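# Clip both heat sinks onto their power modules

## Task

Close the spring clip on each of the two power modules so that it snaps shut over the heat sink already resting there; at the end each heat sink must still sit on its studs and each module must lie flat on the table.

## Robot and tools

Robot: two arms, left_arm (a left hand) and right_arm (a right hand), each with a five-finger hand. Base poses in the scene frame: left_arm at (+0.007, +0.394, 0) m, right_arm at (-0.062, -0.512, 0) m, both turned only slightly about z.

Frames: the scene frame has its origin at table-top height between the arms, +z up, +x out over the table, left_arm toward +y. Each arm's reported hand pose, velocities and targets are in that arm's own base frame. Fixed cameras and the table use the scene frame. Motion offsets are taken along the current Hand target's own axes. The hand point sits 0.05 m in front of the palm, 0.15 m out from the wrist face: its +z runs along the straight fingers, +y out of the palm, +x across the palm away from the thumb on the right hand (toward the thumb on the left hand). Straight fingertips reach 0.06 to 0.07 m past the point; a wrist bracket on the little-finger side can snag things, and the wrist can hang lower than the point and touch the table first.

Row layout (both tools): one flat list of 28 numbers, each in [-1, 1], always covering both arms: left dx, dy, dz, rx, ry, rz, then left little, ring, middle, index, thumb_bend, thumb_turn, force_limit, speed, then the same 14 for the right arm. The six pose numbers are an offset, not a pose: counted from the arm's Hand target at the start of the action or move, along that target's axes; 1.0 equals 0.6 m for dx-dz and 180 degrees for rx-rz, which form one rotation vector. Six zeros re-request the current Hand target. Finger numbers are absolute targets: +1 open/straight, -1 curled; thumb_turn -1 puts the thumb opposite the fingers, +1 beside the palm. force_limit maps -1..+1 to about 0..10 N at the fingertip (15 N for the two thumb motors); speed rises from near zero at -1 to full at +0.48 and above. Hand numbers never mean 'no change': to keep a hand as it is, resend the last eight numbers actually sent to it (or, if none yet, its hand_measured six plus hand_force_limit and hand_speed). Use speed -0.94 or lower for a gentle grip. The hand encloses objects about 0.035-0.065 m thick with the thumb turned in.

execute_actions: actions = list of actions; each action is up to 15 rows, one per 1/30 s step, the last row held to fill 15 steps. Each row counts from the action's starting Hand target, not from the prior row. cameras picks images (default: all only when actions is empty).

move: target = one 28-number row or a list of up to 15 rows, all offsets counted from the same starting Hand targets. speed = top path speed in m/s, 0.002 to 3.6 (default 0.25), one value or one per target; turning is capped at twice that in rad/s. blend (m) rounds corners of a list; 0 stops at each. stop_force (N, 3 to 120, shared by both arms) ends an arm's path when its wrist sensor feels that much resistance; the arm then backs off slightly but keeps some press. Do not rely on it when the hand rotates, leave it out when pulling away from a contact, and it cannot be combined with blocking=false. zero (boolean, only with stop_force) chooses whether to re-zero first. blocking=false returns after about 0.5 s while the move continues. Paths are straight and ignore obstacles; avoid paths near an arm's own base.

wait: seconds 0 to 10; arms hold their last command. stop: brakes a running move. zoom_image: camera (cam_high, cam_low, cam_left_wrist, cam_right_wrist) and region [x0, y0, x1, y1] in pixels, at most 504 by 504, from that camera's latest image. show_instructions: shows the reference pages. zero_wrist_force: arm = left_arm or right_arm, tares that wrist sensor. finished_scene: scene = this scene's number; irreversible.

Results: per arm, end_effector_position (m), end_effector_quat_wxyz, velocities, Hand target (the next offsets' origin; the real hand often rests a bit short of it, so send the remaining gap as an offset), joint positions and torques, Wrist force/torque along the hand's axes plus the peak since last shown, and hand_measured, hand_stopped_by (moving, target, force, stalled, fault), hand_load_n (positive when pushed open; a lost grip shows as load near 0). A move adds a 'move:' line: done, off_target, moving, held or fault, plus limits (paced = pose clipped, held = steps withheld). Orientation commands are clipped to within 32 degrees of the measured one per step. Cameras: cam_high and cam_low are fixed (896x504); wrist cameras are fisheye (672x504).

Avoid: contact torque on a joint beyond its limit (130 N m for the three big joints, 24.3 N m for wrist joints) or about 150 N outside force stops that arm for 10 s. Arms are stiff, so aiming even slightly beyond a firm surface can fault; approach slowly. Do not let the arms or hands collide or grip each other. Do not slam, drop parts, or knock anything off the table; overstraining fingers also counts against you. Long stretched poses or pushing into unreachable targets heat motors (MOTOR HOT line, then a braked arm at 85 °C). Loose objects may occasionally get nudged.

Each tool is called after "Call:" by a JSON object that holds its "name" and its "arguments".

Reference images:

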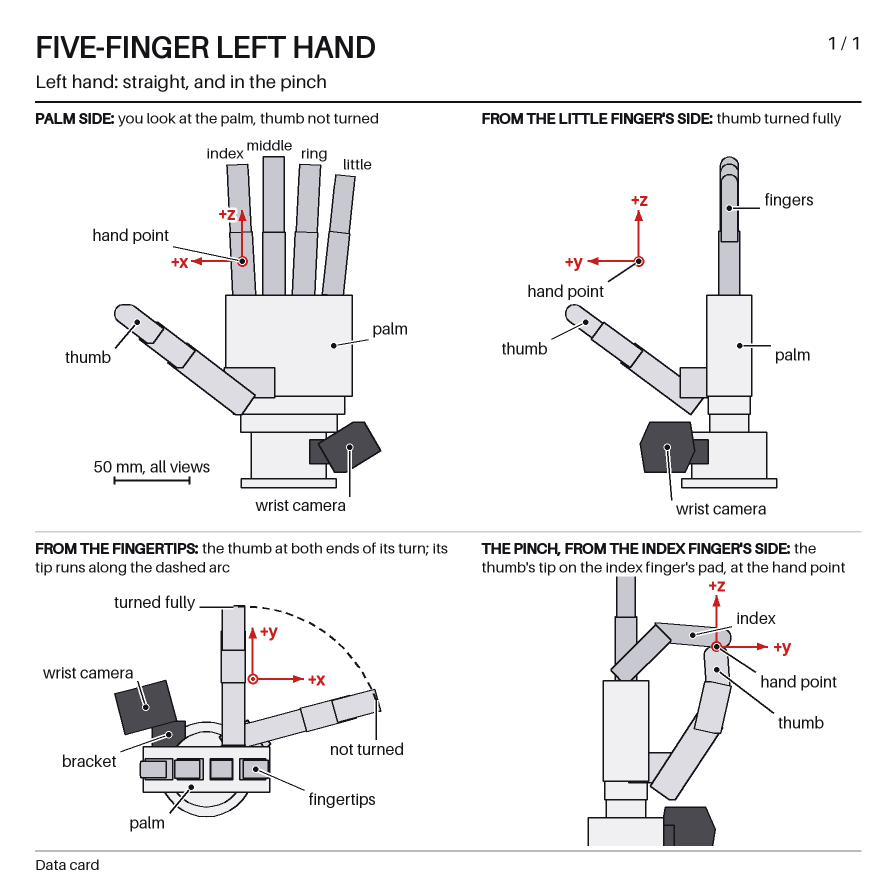

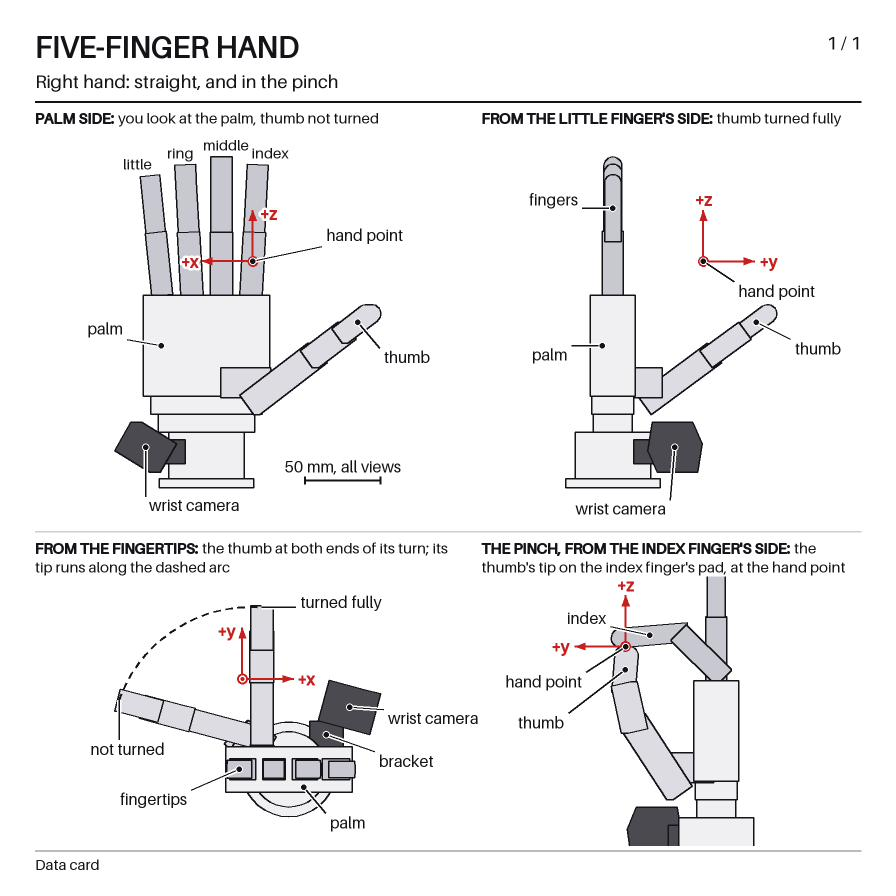

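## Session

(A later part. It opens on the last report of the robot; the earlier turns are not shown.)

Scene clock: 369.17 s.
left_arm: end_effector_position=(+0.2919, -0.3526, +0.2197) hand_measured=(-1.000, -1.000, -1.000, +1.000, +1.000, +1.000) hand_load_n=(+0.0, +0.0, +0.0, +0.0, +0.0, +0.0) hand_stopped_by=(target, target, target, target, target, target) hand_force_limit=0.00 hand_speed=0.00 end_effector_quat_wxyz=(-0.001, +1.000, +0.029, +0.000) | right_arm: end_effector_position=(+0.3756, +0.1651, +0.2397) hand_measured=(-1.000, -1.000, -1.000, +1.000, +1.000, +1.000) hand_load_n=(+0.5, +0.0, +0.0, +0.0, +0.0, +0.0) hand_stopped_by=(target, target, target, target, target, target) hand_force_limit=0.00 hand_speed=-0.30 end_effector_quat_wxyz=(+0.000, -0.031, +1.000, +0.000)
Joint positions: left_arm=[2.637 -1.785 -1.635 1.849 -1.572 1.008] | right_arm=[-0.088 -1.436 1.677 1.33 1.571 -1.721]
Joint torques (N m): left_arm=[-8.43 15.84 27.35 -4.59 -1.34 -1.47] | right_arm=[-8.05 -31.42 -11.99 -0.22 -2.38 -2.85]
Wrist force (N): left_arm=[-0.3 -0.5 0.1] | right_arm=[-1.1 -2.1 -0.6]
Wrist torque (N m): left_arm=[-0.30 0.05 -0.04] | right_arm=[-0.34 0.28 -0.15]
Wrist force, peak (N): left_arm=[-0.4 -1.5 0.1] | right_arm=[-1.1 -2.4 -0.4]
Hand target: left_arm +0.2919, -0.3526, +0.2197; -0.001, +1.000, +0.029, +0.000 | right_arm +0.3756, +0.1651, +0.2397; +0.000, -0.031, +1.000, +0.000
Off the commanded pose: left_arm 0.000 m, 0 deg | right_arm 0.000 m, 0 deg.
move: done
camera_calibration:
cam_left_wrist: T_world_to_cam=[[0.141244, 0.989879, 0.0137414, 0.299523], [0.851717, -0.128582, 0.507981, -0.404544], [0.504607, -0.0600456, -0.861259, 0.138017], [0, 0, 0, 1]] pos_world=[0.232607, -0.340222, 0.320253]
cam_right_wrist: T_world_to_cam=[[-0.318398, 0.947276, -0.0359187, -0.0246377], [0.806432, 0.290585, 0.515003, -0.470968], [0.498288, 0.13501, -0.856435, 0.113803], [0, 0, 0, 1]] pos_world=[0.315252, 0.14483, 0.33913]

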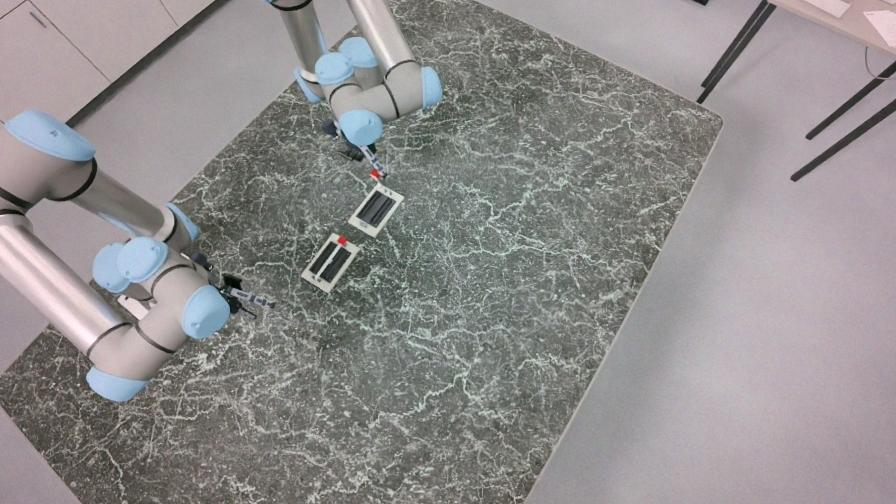

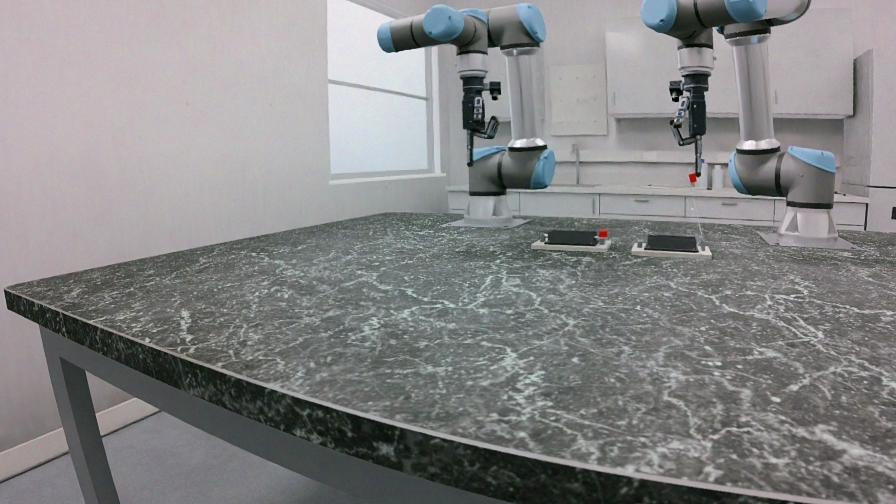

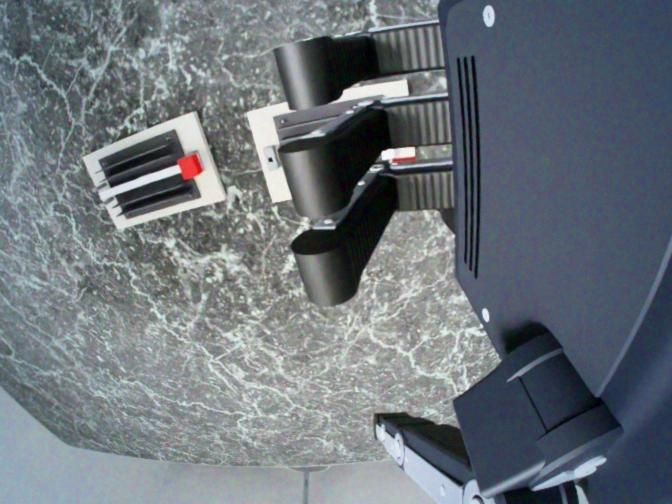

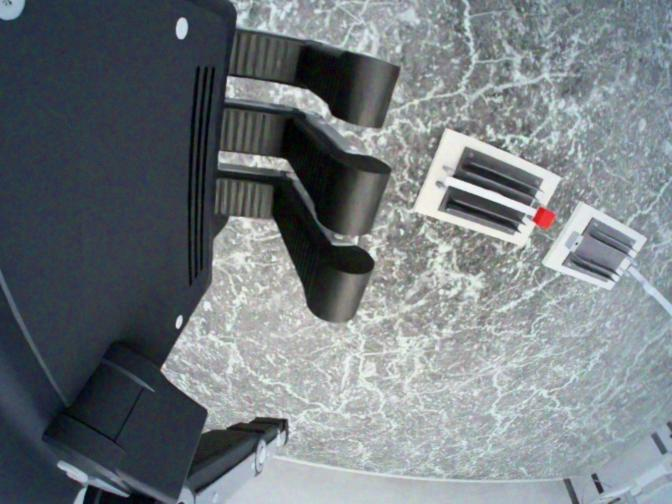

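Call:
{"name": "move", "arguments": {"target": [[-0.0083,0.0975,0.028,0,0,0,-1,-1,-1,1,1,1,0,0,0,0,0,0,0,0,-1,-1,-1,1,1,1,0,-0.3],[-0.0083,0.1428,0.0648,0,0,0,-1,-1,-1,1,1,1,0,0,0,0,0,0,0,0,-1,-1,-1,1,1,1,0,-0.3],[-0.0083,0.1775,0.1122,0,0,0,-1,-1,-1,1,1,1,0,0,0,0,0,0,0,0,-1,-1,-1,1,1,1,0,-0.3],[-0.0083,0.193,0.148,0,0,0,-1,-1,-1,1,1,1,0,0,0,0,0,0,0,0,-1,-1,-1,1,1,1,0,-0.3]], "speed": 0.08, "blend": [0.01, 0.01, 0.01, 0], "cameras": ["all"]}}

Call:
{"name": "zoom_image", "arguments": {"camera": "cam_low", "region": [600, 160, 760, 270]}}

Call:
{"name": "zoom_image", "arguments": {"camera": "cam_high", "region": [330, 140, 430, 270]}}

Call:
{"name": "zoom_image", "arguments": {"camera": "cam_right_wrist", "region": [410, 120, 672, 310]}}

Scene clock: 393.10 s.
left_arm: end_effector_position=(+0.2936, -0.4684, +0.1309) hand_measured=(-1.000, -1.000, -1.000, +1.000, +1.000, +1.000) hand_load_n=(+0.0, +0.0, +0.0, +0.0, +0.0, +0.0) hand_stopped_by=(target, target, target, target, target, target) hand_force_limit=0.00 hand_speed=0.00 end_effector_quat_wxyz=(-0.001, +1.000, +0.029, +0.000) | right_arm: end_effector_position=(+0.3756, +0.1651, +0.2397) hand_measured=(-1.000, -1.000, -1.000, +1.000, +1.000, +1.000) hand_load_n=(+0.0, +0.0, +0.0, +0.0, +0.0, +0.0) hand_stopped_by=(target, target, target, target, target, target) hand_force_limit=0.00 hand_speed=-0.30 end_effector_quat_wxyz=(+0.000, -0.031, +1.000, +0.000)
Joint positions: left_arm=[2.413 -2.076 -1.468 1.972 -1.572 0.784] | right_arm=[-0.088 -1.436 1.677 1.33 1.571 -1.721]
Joint torques (N m): left_arm=[-7.17 27.37 28.17 -0.48 -1.61 -1.91] | right_arm=[-7.32 -31.51 -11.35 -0.29 -2.48 -2.99]
Wrist force (N): left_arm=[-0.4 -0.3 -0.1] | right_arm=[-1.1 -2.3 -0.3]
Wrist torque (N m): left_arm=[-0.25 0.04 -0.05] | right_arm=[-0.38 0.28 -0.16]
Wrist force, peak (N): left_arm=[-0.6 -0.9 0.4] | right_arm=[-1.1 -2.3 -0.4]
Hand target: left_arm +0.2937, -0.4684, +0.1308; -0.001, +1.000, +0.029, +0.000 | right_arm +0.3756, +0.1651, +0.2397; +0.000, -0.031, +1.000, +0.000
Off the commanded pose: left_arm 0.000 m, 0 deg | right_arm 0.000 m, 0 deg.
move: done
camera_calibration:
cam_left_wrist: T_world_to_cam=[[0.141244, 0.989879, 0.0137414, 0.415131], [0.851717, -0.128582, 0.507981, -0.375773], [0.504607, -0.0600456, -0.861259, 0.0537259], [0, 0, 0, 1]] pos_world=[0.234307, -0.456022, 0.231453]
cam_right_wrist: T_world_to_cam=[[-0.318398, 0.947276, -0.0359187, -0.0246377], [0.806432, 0.290585, 0.515003, -0.470968], [0.498288, 0.13501, -0.856435, 0.113803], [0, 0, 0, 1]] pos_world=[0.315252, 0.14483, 0.33913]

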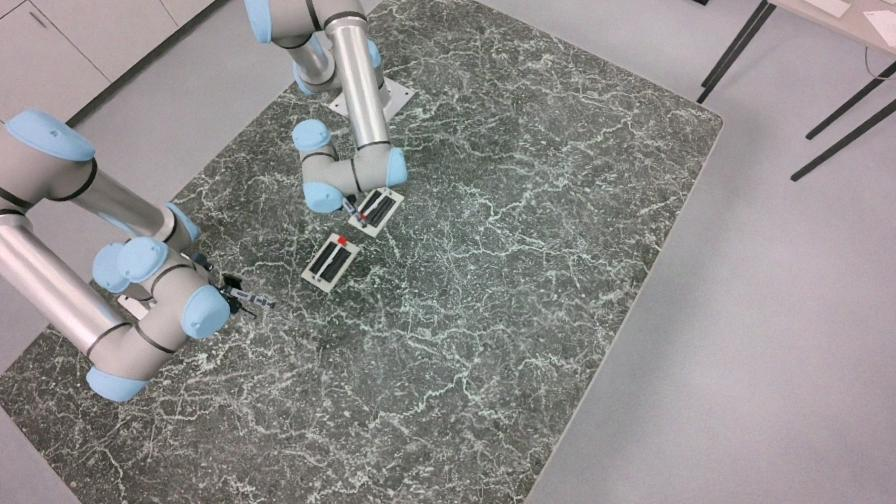

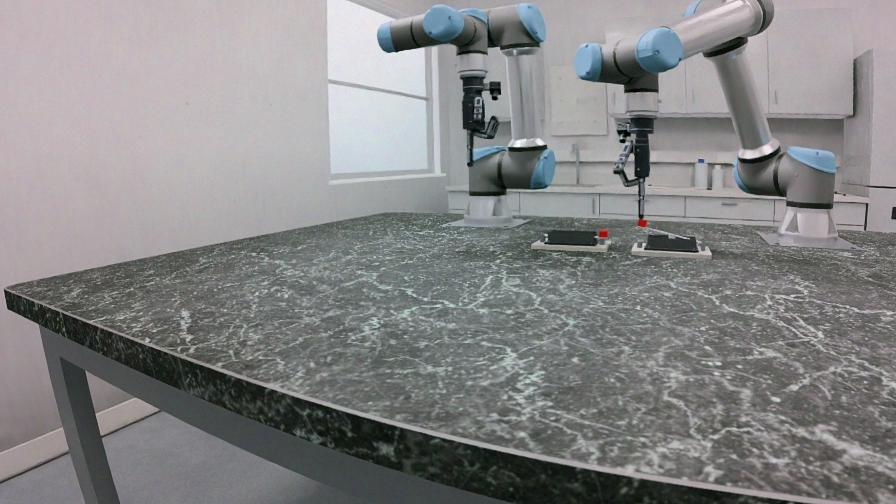

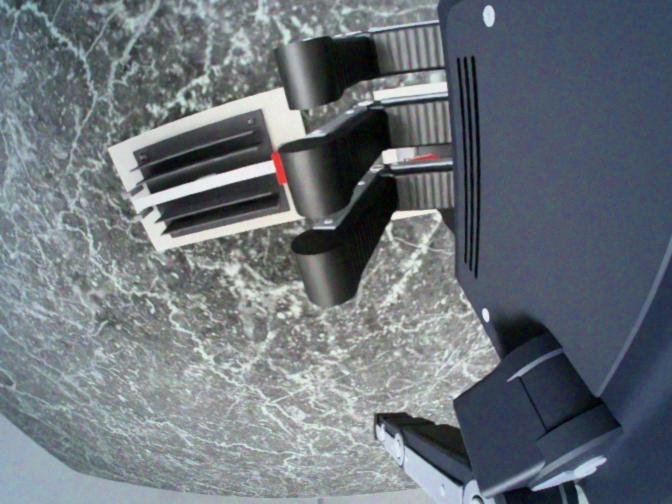

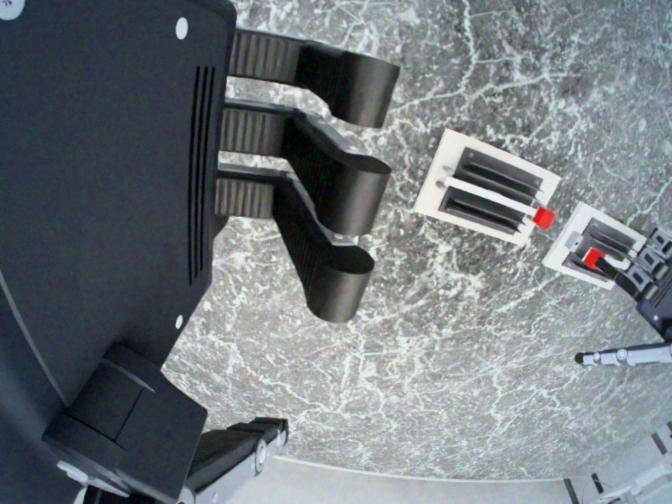

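Scaled by 3.150 from the camera's 896x504 image, which has a finer 1280x720 frame.

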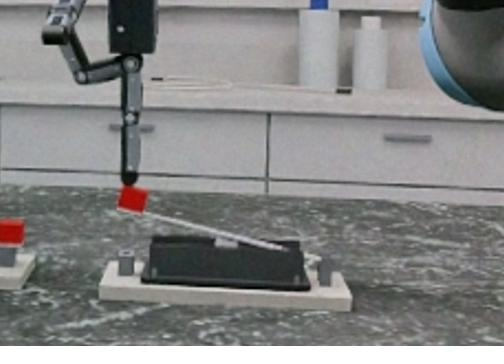

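Scaled by 3.877 from the camera's 896x504 image, which has a finer 1280x720 frame.

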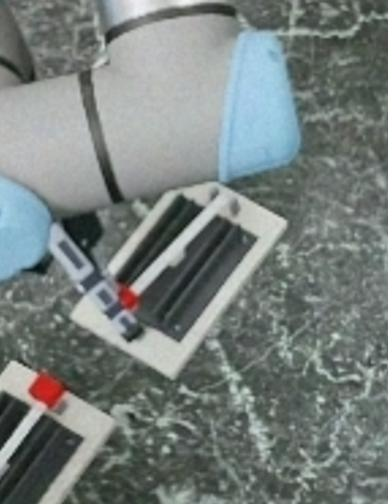

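Scaled by 1.924 from the camera's 672x504 image, which has a finer 960x720 frame.

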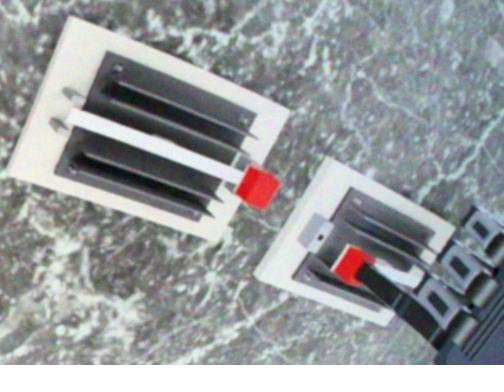

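Call:
{"name": "move", "arguments": {"target": [0,0.003,0.0583,0,0,0,-1,-1,-1,1,1,1,0,0,0,0,0,0,0,0,-1,-1,-1,1,1,1,0,-0.3], "speed": 0.025, "stop_force": 20, "cameras": ["all"]}}

Call:
{"name": "zoom_image", "arguments": {"camera": "cam_low", "region": [600, 160, 760, 270]}}

Call:
{"name": "zoom_image", "arguments": {"camera": "cam_right_wrist", "region": [410, 120, 672, 310]}}

Scene clock: 411.83 s.
left_arm: end_effector_position=(+0.2937, -0.4699, +0.1011) hand_measured=(-1.000, -1.000, -1.000, +1.000, +1.000, +1.000) hand_load_n=(+0.0, +0.0, +0.0, -3.0, +0.0, +0.0) hand_stopped_by=(target, target, target, target, target, target) hand_force_limit=0.00 hand_speed=0.00 end_effector_quat_wxyz=(-0.001, +1.000, +0.029, +0.000) | right_arm: end_effector_position=(+0.3756, +0.1651, +0.2397) hand_measured=(-1.000, -1.000, -1.000, +1.000, +1.000, +1.000) hand_load_n=(+0.0, +0.0, +0.0, +0.0, +0.0, +0.0) hand_stopped_by=(target, target, target, target, target, target) hand_force_limit=0.00 hand_speed=-0.30 end_effector_quat_wxyz=(+0.000, -0.031, +1.000, +0.000)
Joint positions: left_arm=[2.41 -2.108 -1.5 2.036 -1.572 0.782] | right_arm=[-0.088 -1.436 1.677 1.33 1.571 -1.721]
Joint torques (N m): left_arm=[8.37 39.24 21.24 -3.67 1.15 1.25] | right_arm=[-6.83 -31.26 -12.49 -0.15 -2.25 -3.04]
Wrist force (N): left_arm=[-0.6 2.0 -19.6] | right_arm=[-1.0 -2.2 -0.4]
Wrist torque (N m): left_arm=[0.83 0.06 -0.06] | right_arm=[-0.36 0.27 -0.15]
Wrist force, peak (N): left_arm=[-0.6 2.6 -50.2] | right_arm=[-1.1 -2.4 -0.3]
Hand target: left_arm +0.2937, -0.4699, +0.1011; -0.001, +1.000, +0.029, +0.000 (not the last commanded pose) | right_arm +0.3756, +0.1651, +0.2397; +0.000, -0.031, +1.000, +0.000
Off the commanded pose: left_arm 0.005 m, 0 deg | right_arm 0.000 m, 0 deg.
move: contact (left_arm)
camera_calibration:
cam_left_wrist: T_world_to_cam=[[0.141194, 0.989885, 0.0138264, 0.417009], [0.851724, -0.128582, 0.50797, -0.360913], [0.50461, -0.0599459, -0.861264, 0.0279657], [0, 0, 0, 1]] pos_world=[0.234407, -0.457522, 0.201653]
cam_right_wrist: T_world_to_cam=[[-0.318398, 0.947276, -0.0359187, -0.0246377], [0.806432, 0.290585, 0.515003, -0.470968], [0.498288, 0.13501, -0.856435, 0.113803], [0, 0, 0, 1]] pos_world=[0.315252, 0.14483, 0.33913]

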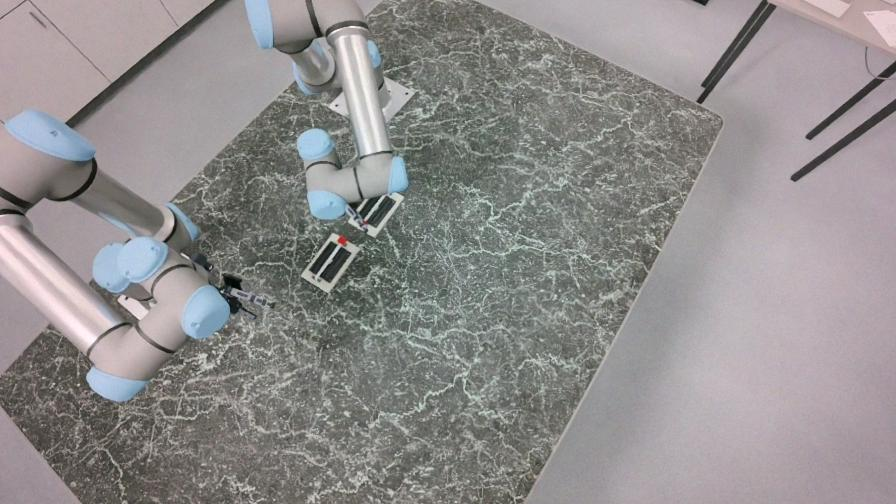

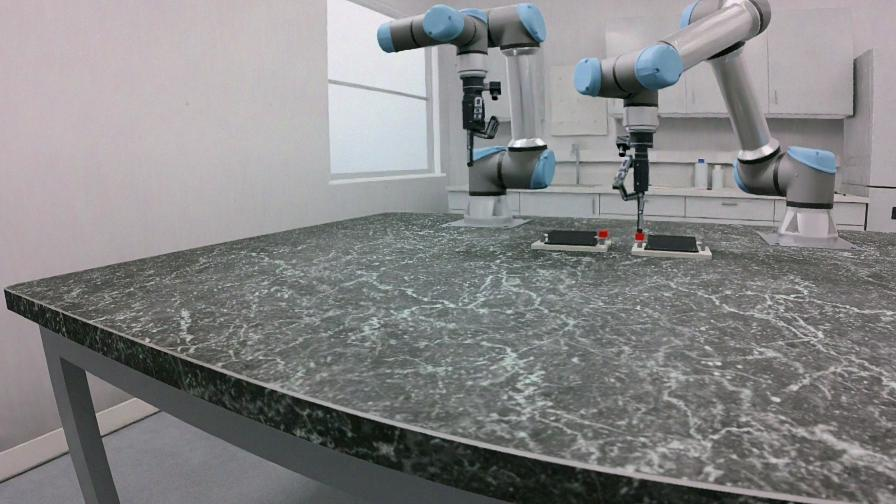

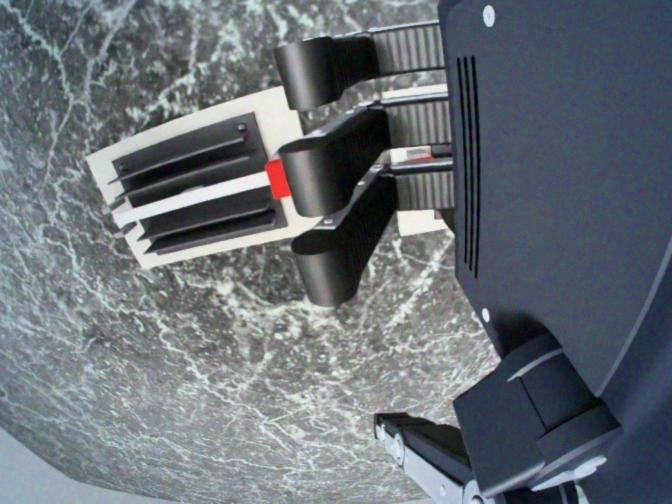

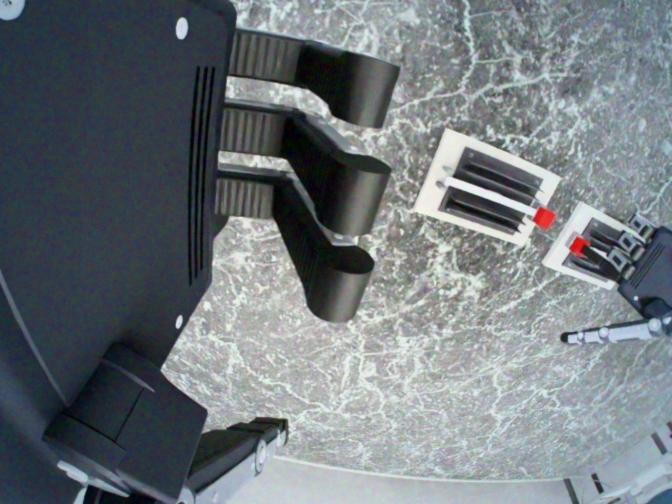

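Scaled by 3.150 from the camera's 896x504 image, which has a finer 1280x720 frame.

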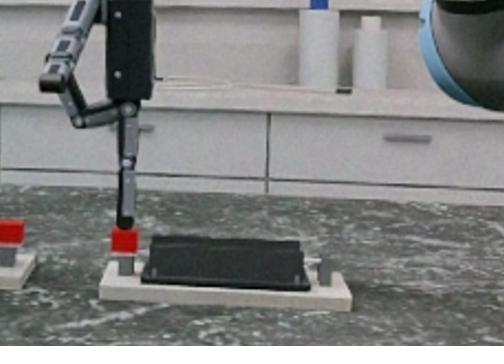

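Scaled by 1.924 from the camera's 672x504 image, which has a finer 960x720 frame.

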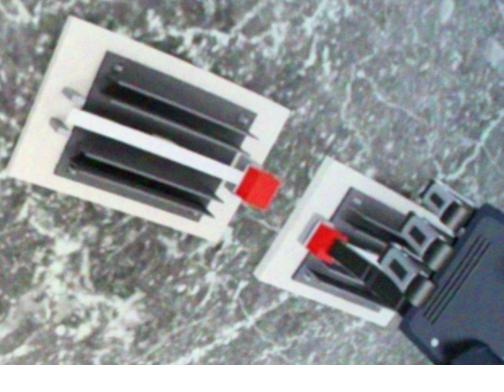

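Call:
{"name": "move", "arguments": {"target": [0,0,-0.06,0,0,0,-1,-1,-1,1,1,1,0,0,0,0,0,0,0,0,-1,-1,-1,1,1,1,0,-0.3], "speed": 0.06, "cameras": ["all"]}}

Call:
{"name": "zoom_image", "arguments": {"camera": "cam_low", "region": [510, 180, 750, 270]}}

Call:
{"name": "zoom_image", "arguments": {"camera": "cam_right_wrist", "region": [410, 120, 672, 310]}}

Scene clock: 415.33 s.
left_arm: end_effector_position=(+0.2937, -0.4699, +0.1370) hand_measured=(-1.000, -1.000, -1.000, +1.000, +1.000, +1.000) hand_load_n=(+0.0, +0.5, +0.0, +0.0, +0.0, +0.0) hand_stopped_by=(target, target, target, target, target, target) hand_force_limit=0.00 hand_speed=0.00 end_effector_quat_wxyz=(-0.001, +1.000, +0.029, +0.000) | right_arm: end_effector_position=(+0.3756, +0.1651, +0.2397) hand_measured=(-1.000, -1.000, -1.000, +1.000, +1.000, +1.000) hand_load_n=(+0.0, +0.0, +0.0, +0.0, +0.0, +0.0) hand_stopped_by=(target, target, target, target, target, target) hand_force_limit=0.00 hand_speed=-0.30 end_effector_quat_wxyz=(+0.000, -0.031, +1.000, +0.000)
Joint positions: left_arm=[2.41 -2.073 -1.455 1.956 -1.572 0.782] | right_arm=[-0.088 -1.436 1.677 1.33 1.571 -1.721]
Joint torques (N m): left_arm=[-6.38 47.99 26.36 -4.8 0.13 -1.76] | right_arm=[-8.15 -31.06 -12.97 -0.23 -2.18 -3]
Wrist force (N): left_arm=[-0.2 -0.5 0.5] | right_arm=[-1.1 -1.9 -0.1]
Wrist torque (N m): left_arm=[-0.32 0.02 -0.03] | right_arm=[-0.34 0.27 -0.14]
Wrist force, peak (N): left_arm=[-0.3 2.9 -21.1] | right_arm=[-1.4 -2.3 -0.5]
Hand target: left_arm +0.2937, -0.4699, +0.1371; -0.001, +1.000, +0.029, +0.000 | right_arm +0.3756, +0.1651, +0.2397; +0.000, -0.031, +1.000, +0.000
Off the commanded pose: left_arm 0.000 m, 0 deg | right_arm 0.000 m, 0 deg.
move: done
camera_calibration:
cam_left_wrist: T_world_to_cam=[[0.141244, 0.989879, 0.0137414, 0.416616], [0.851717, -0.128582, 0.507981, -0.379214], [0.504607, -0.0600456, -0.861259, 0.0589192], [0, 0, 0, 1]] pos_world=[0.234407, -0.457622, 0.237653]
cam_right_wrist: T_world_to_cam=[[-0.318398, 0.947276, -0.0359187, -0.0246377], [0.806432, 0.290585, 0.515003, -0.470968], [0.498288, 0.13501, -0.856435, 0.113803], [0, 0, 0, 1]] pos_world=[0.315252, 0.14483, 0.33913]

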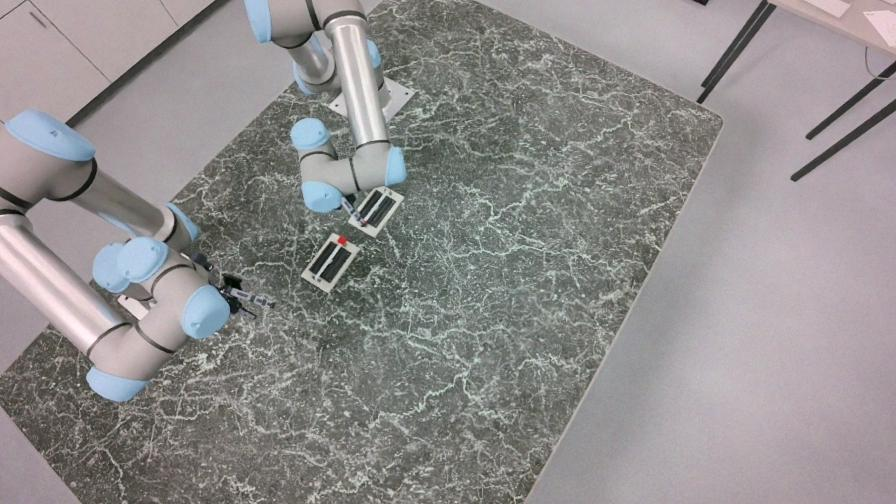

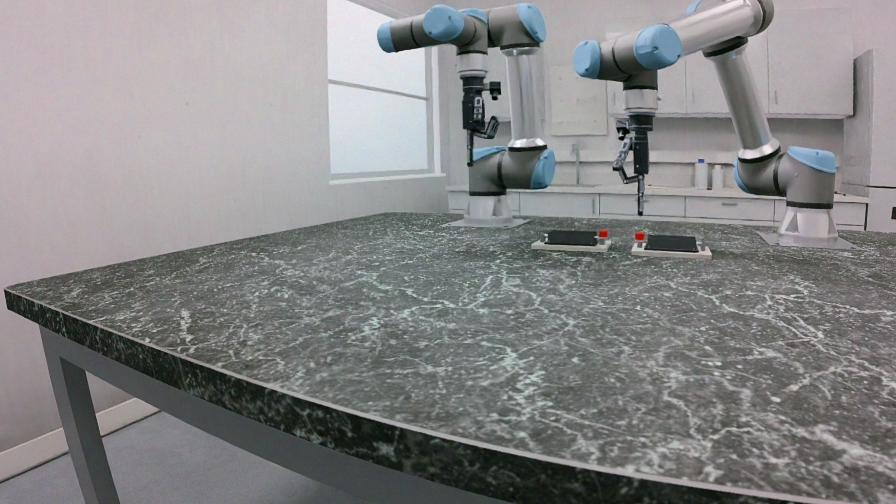

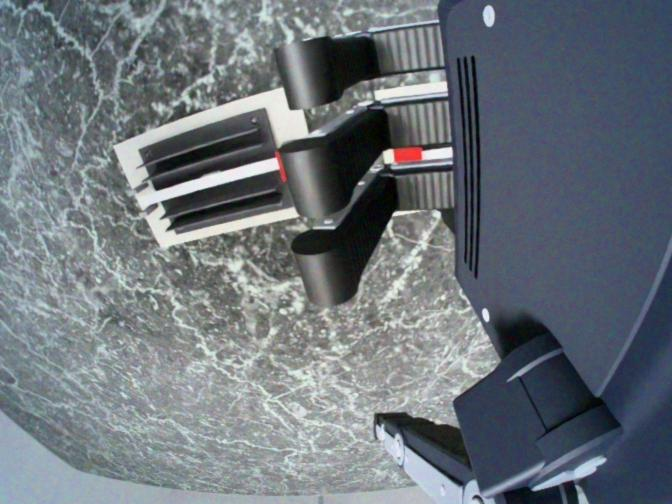

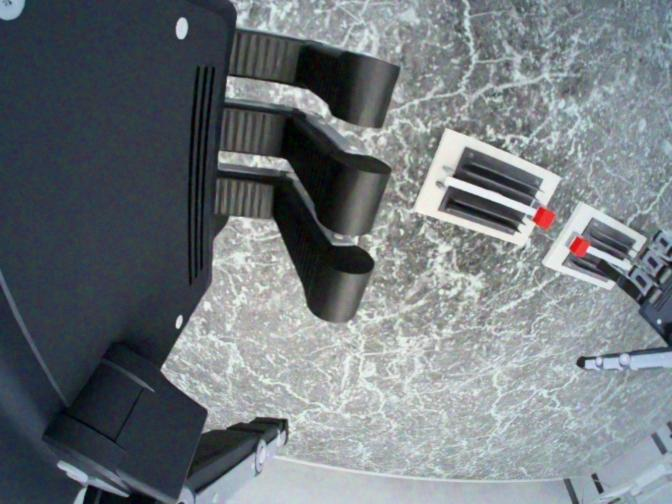

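Scaled by 2.100 from the camera's 896x504 image, which has a finer 1280x720 frame.

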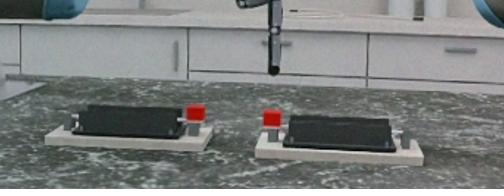

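Scaled by 1.924 from the camera's 672x504 image, which has a finer 960x720 frame.

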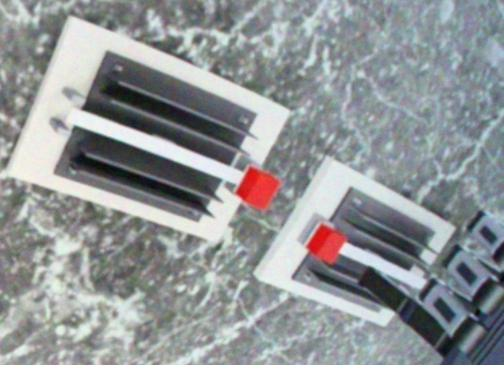

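Call:
{"name": "zoom_image", "arguments": {"camera": "cam_low", "region": [520, 215, 720, 265]}}

Call:
{"name": "zoom_image", "arguments": {"camera": "cam_high", "region": [295, 175, 415, 300]}}

Scaled by 2.520 from the camera's 896x504 image, which has a finer 1280x720 frame.

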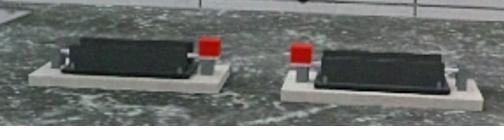

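Scaled by 4.032 from the camera's 896x504 image, which has a finer 1280x720 frame.

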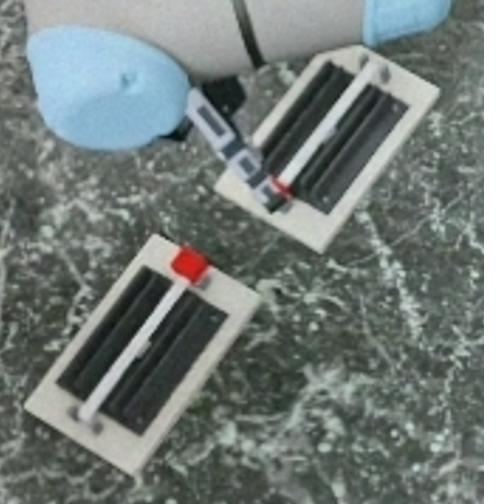

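Call:
{"name": "finished_scene", "arguments": {"scene": 1}}

The scene is finished: the task was done.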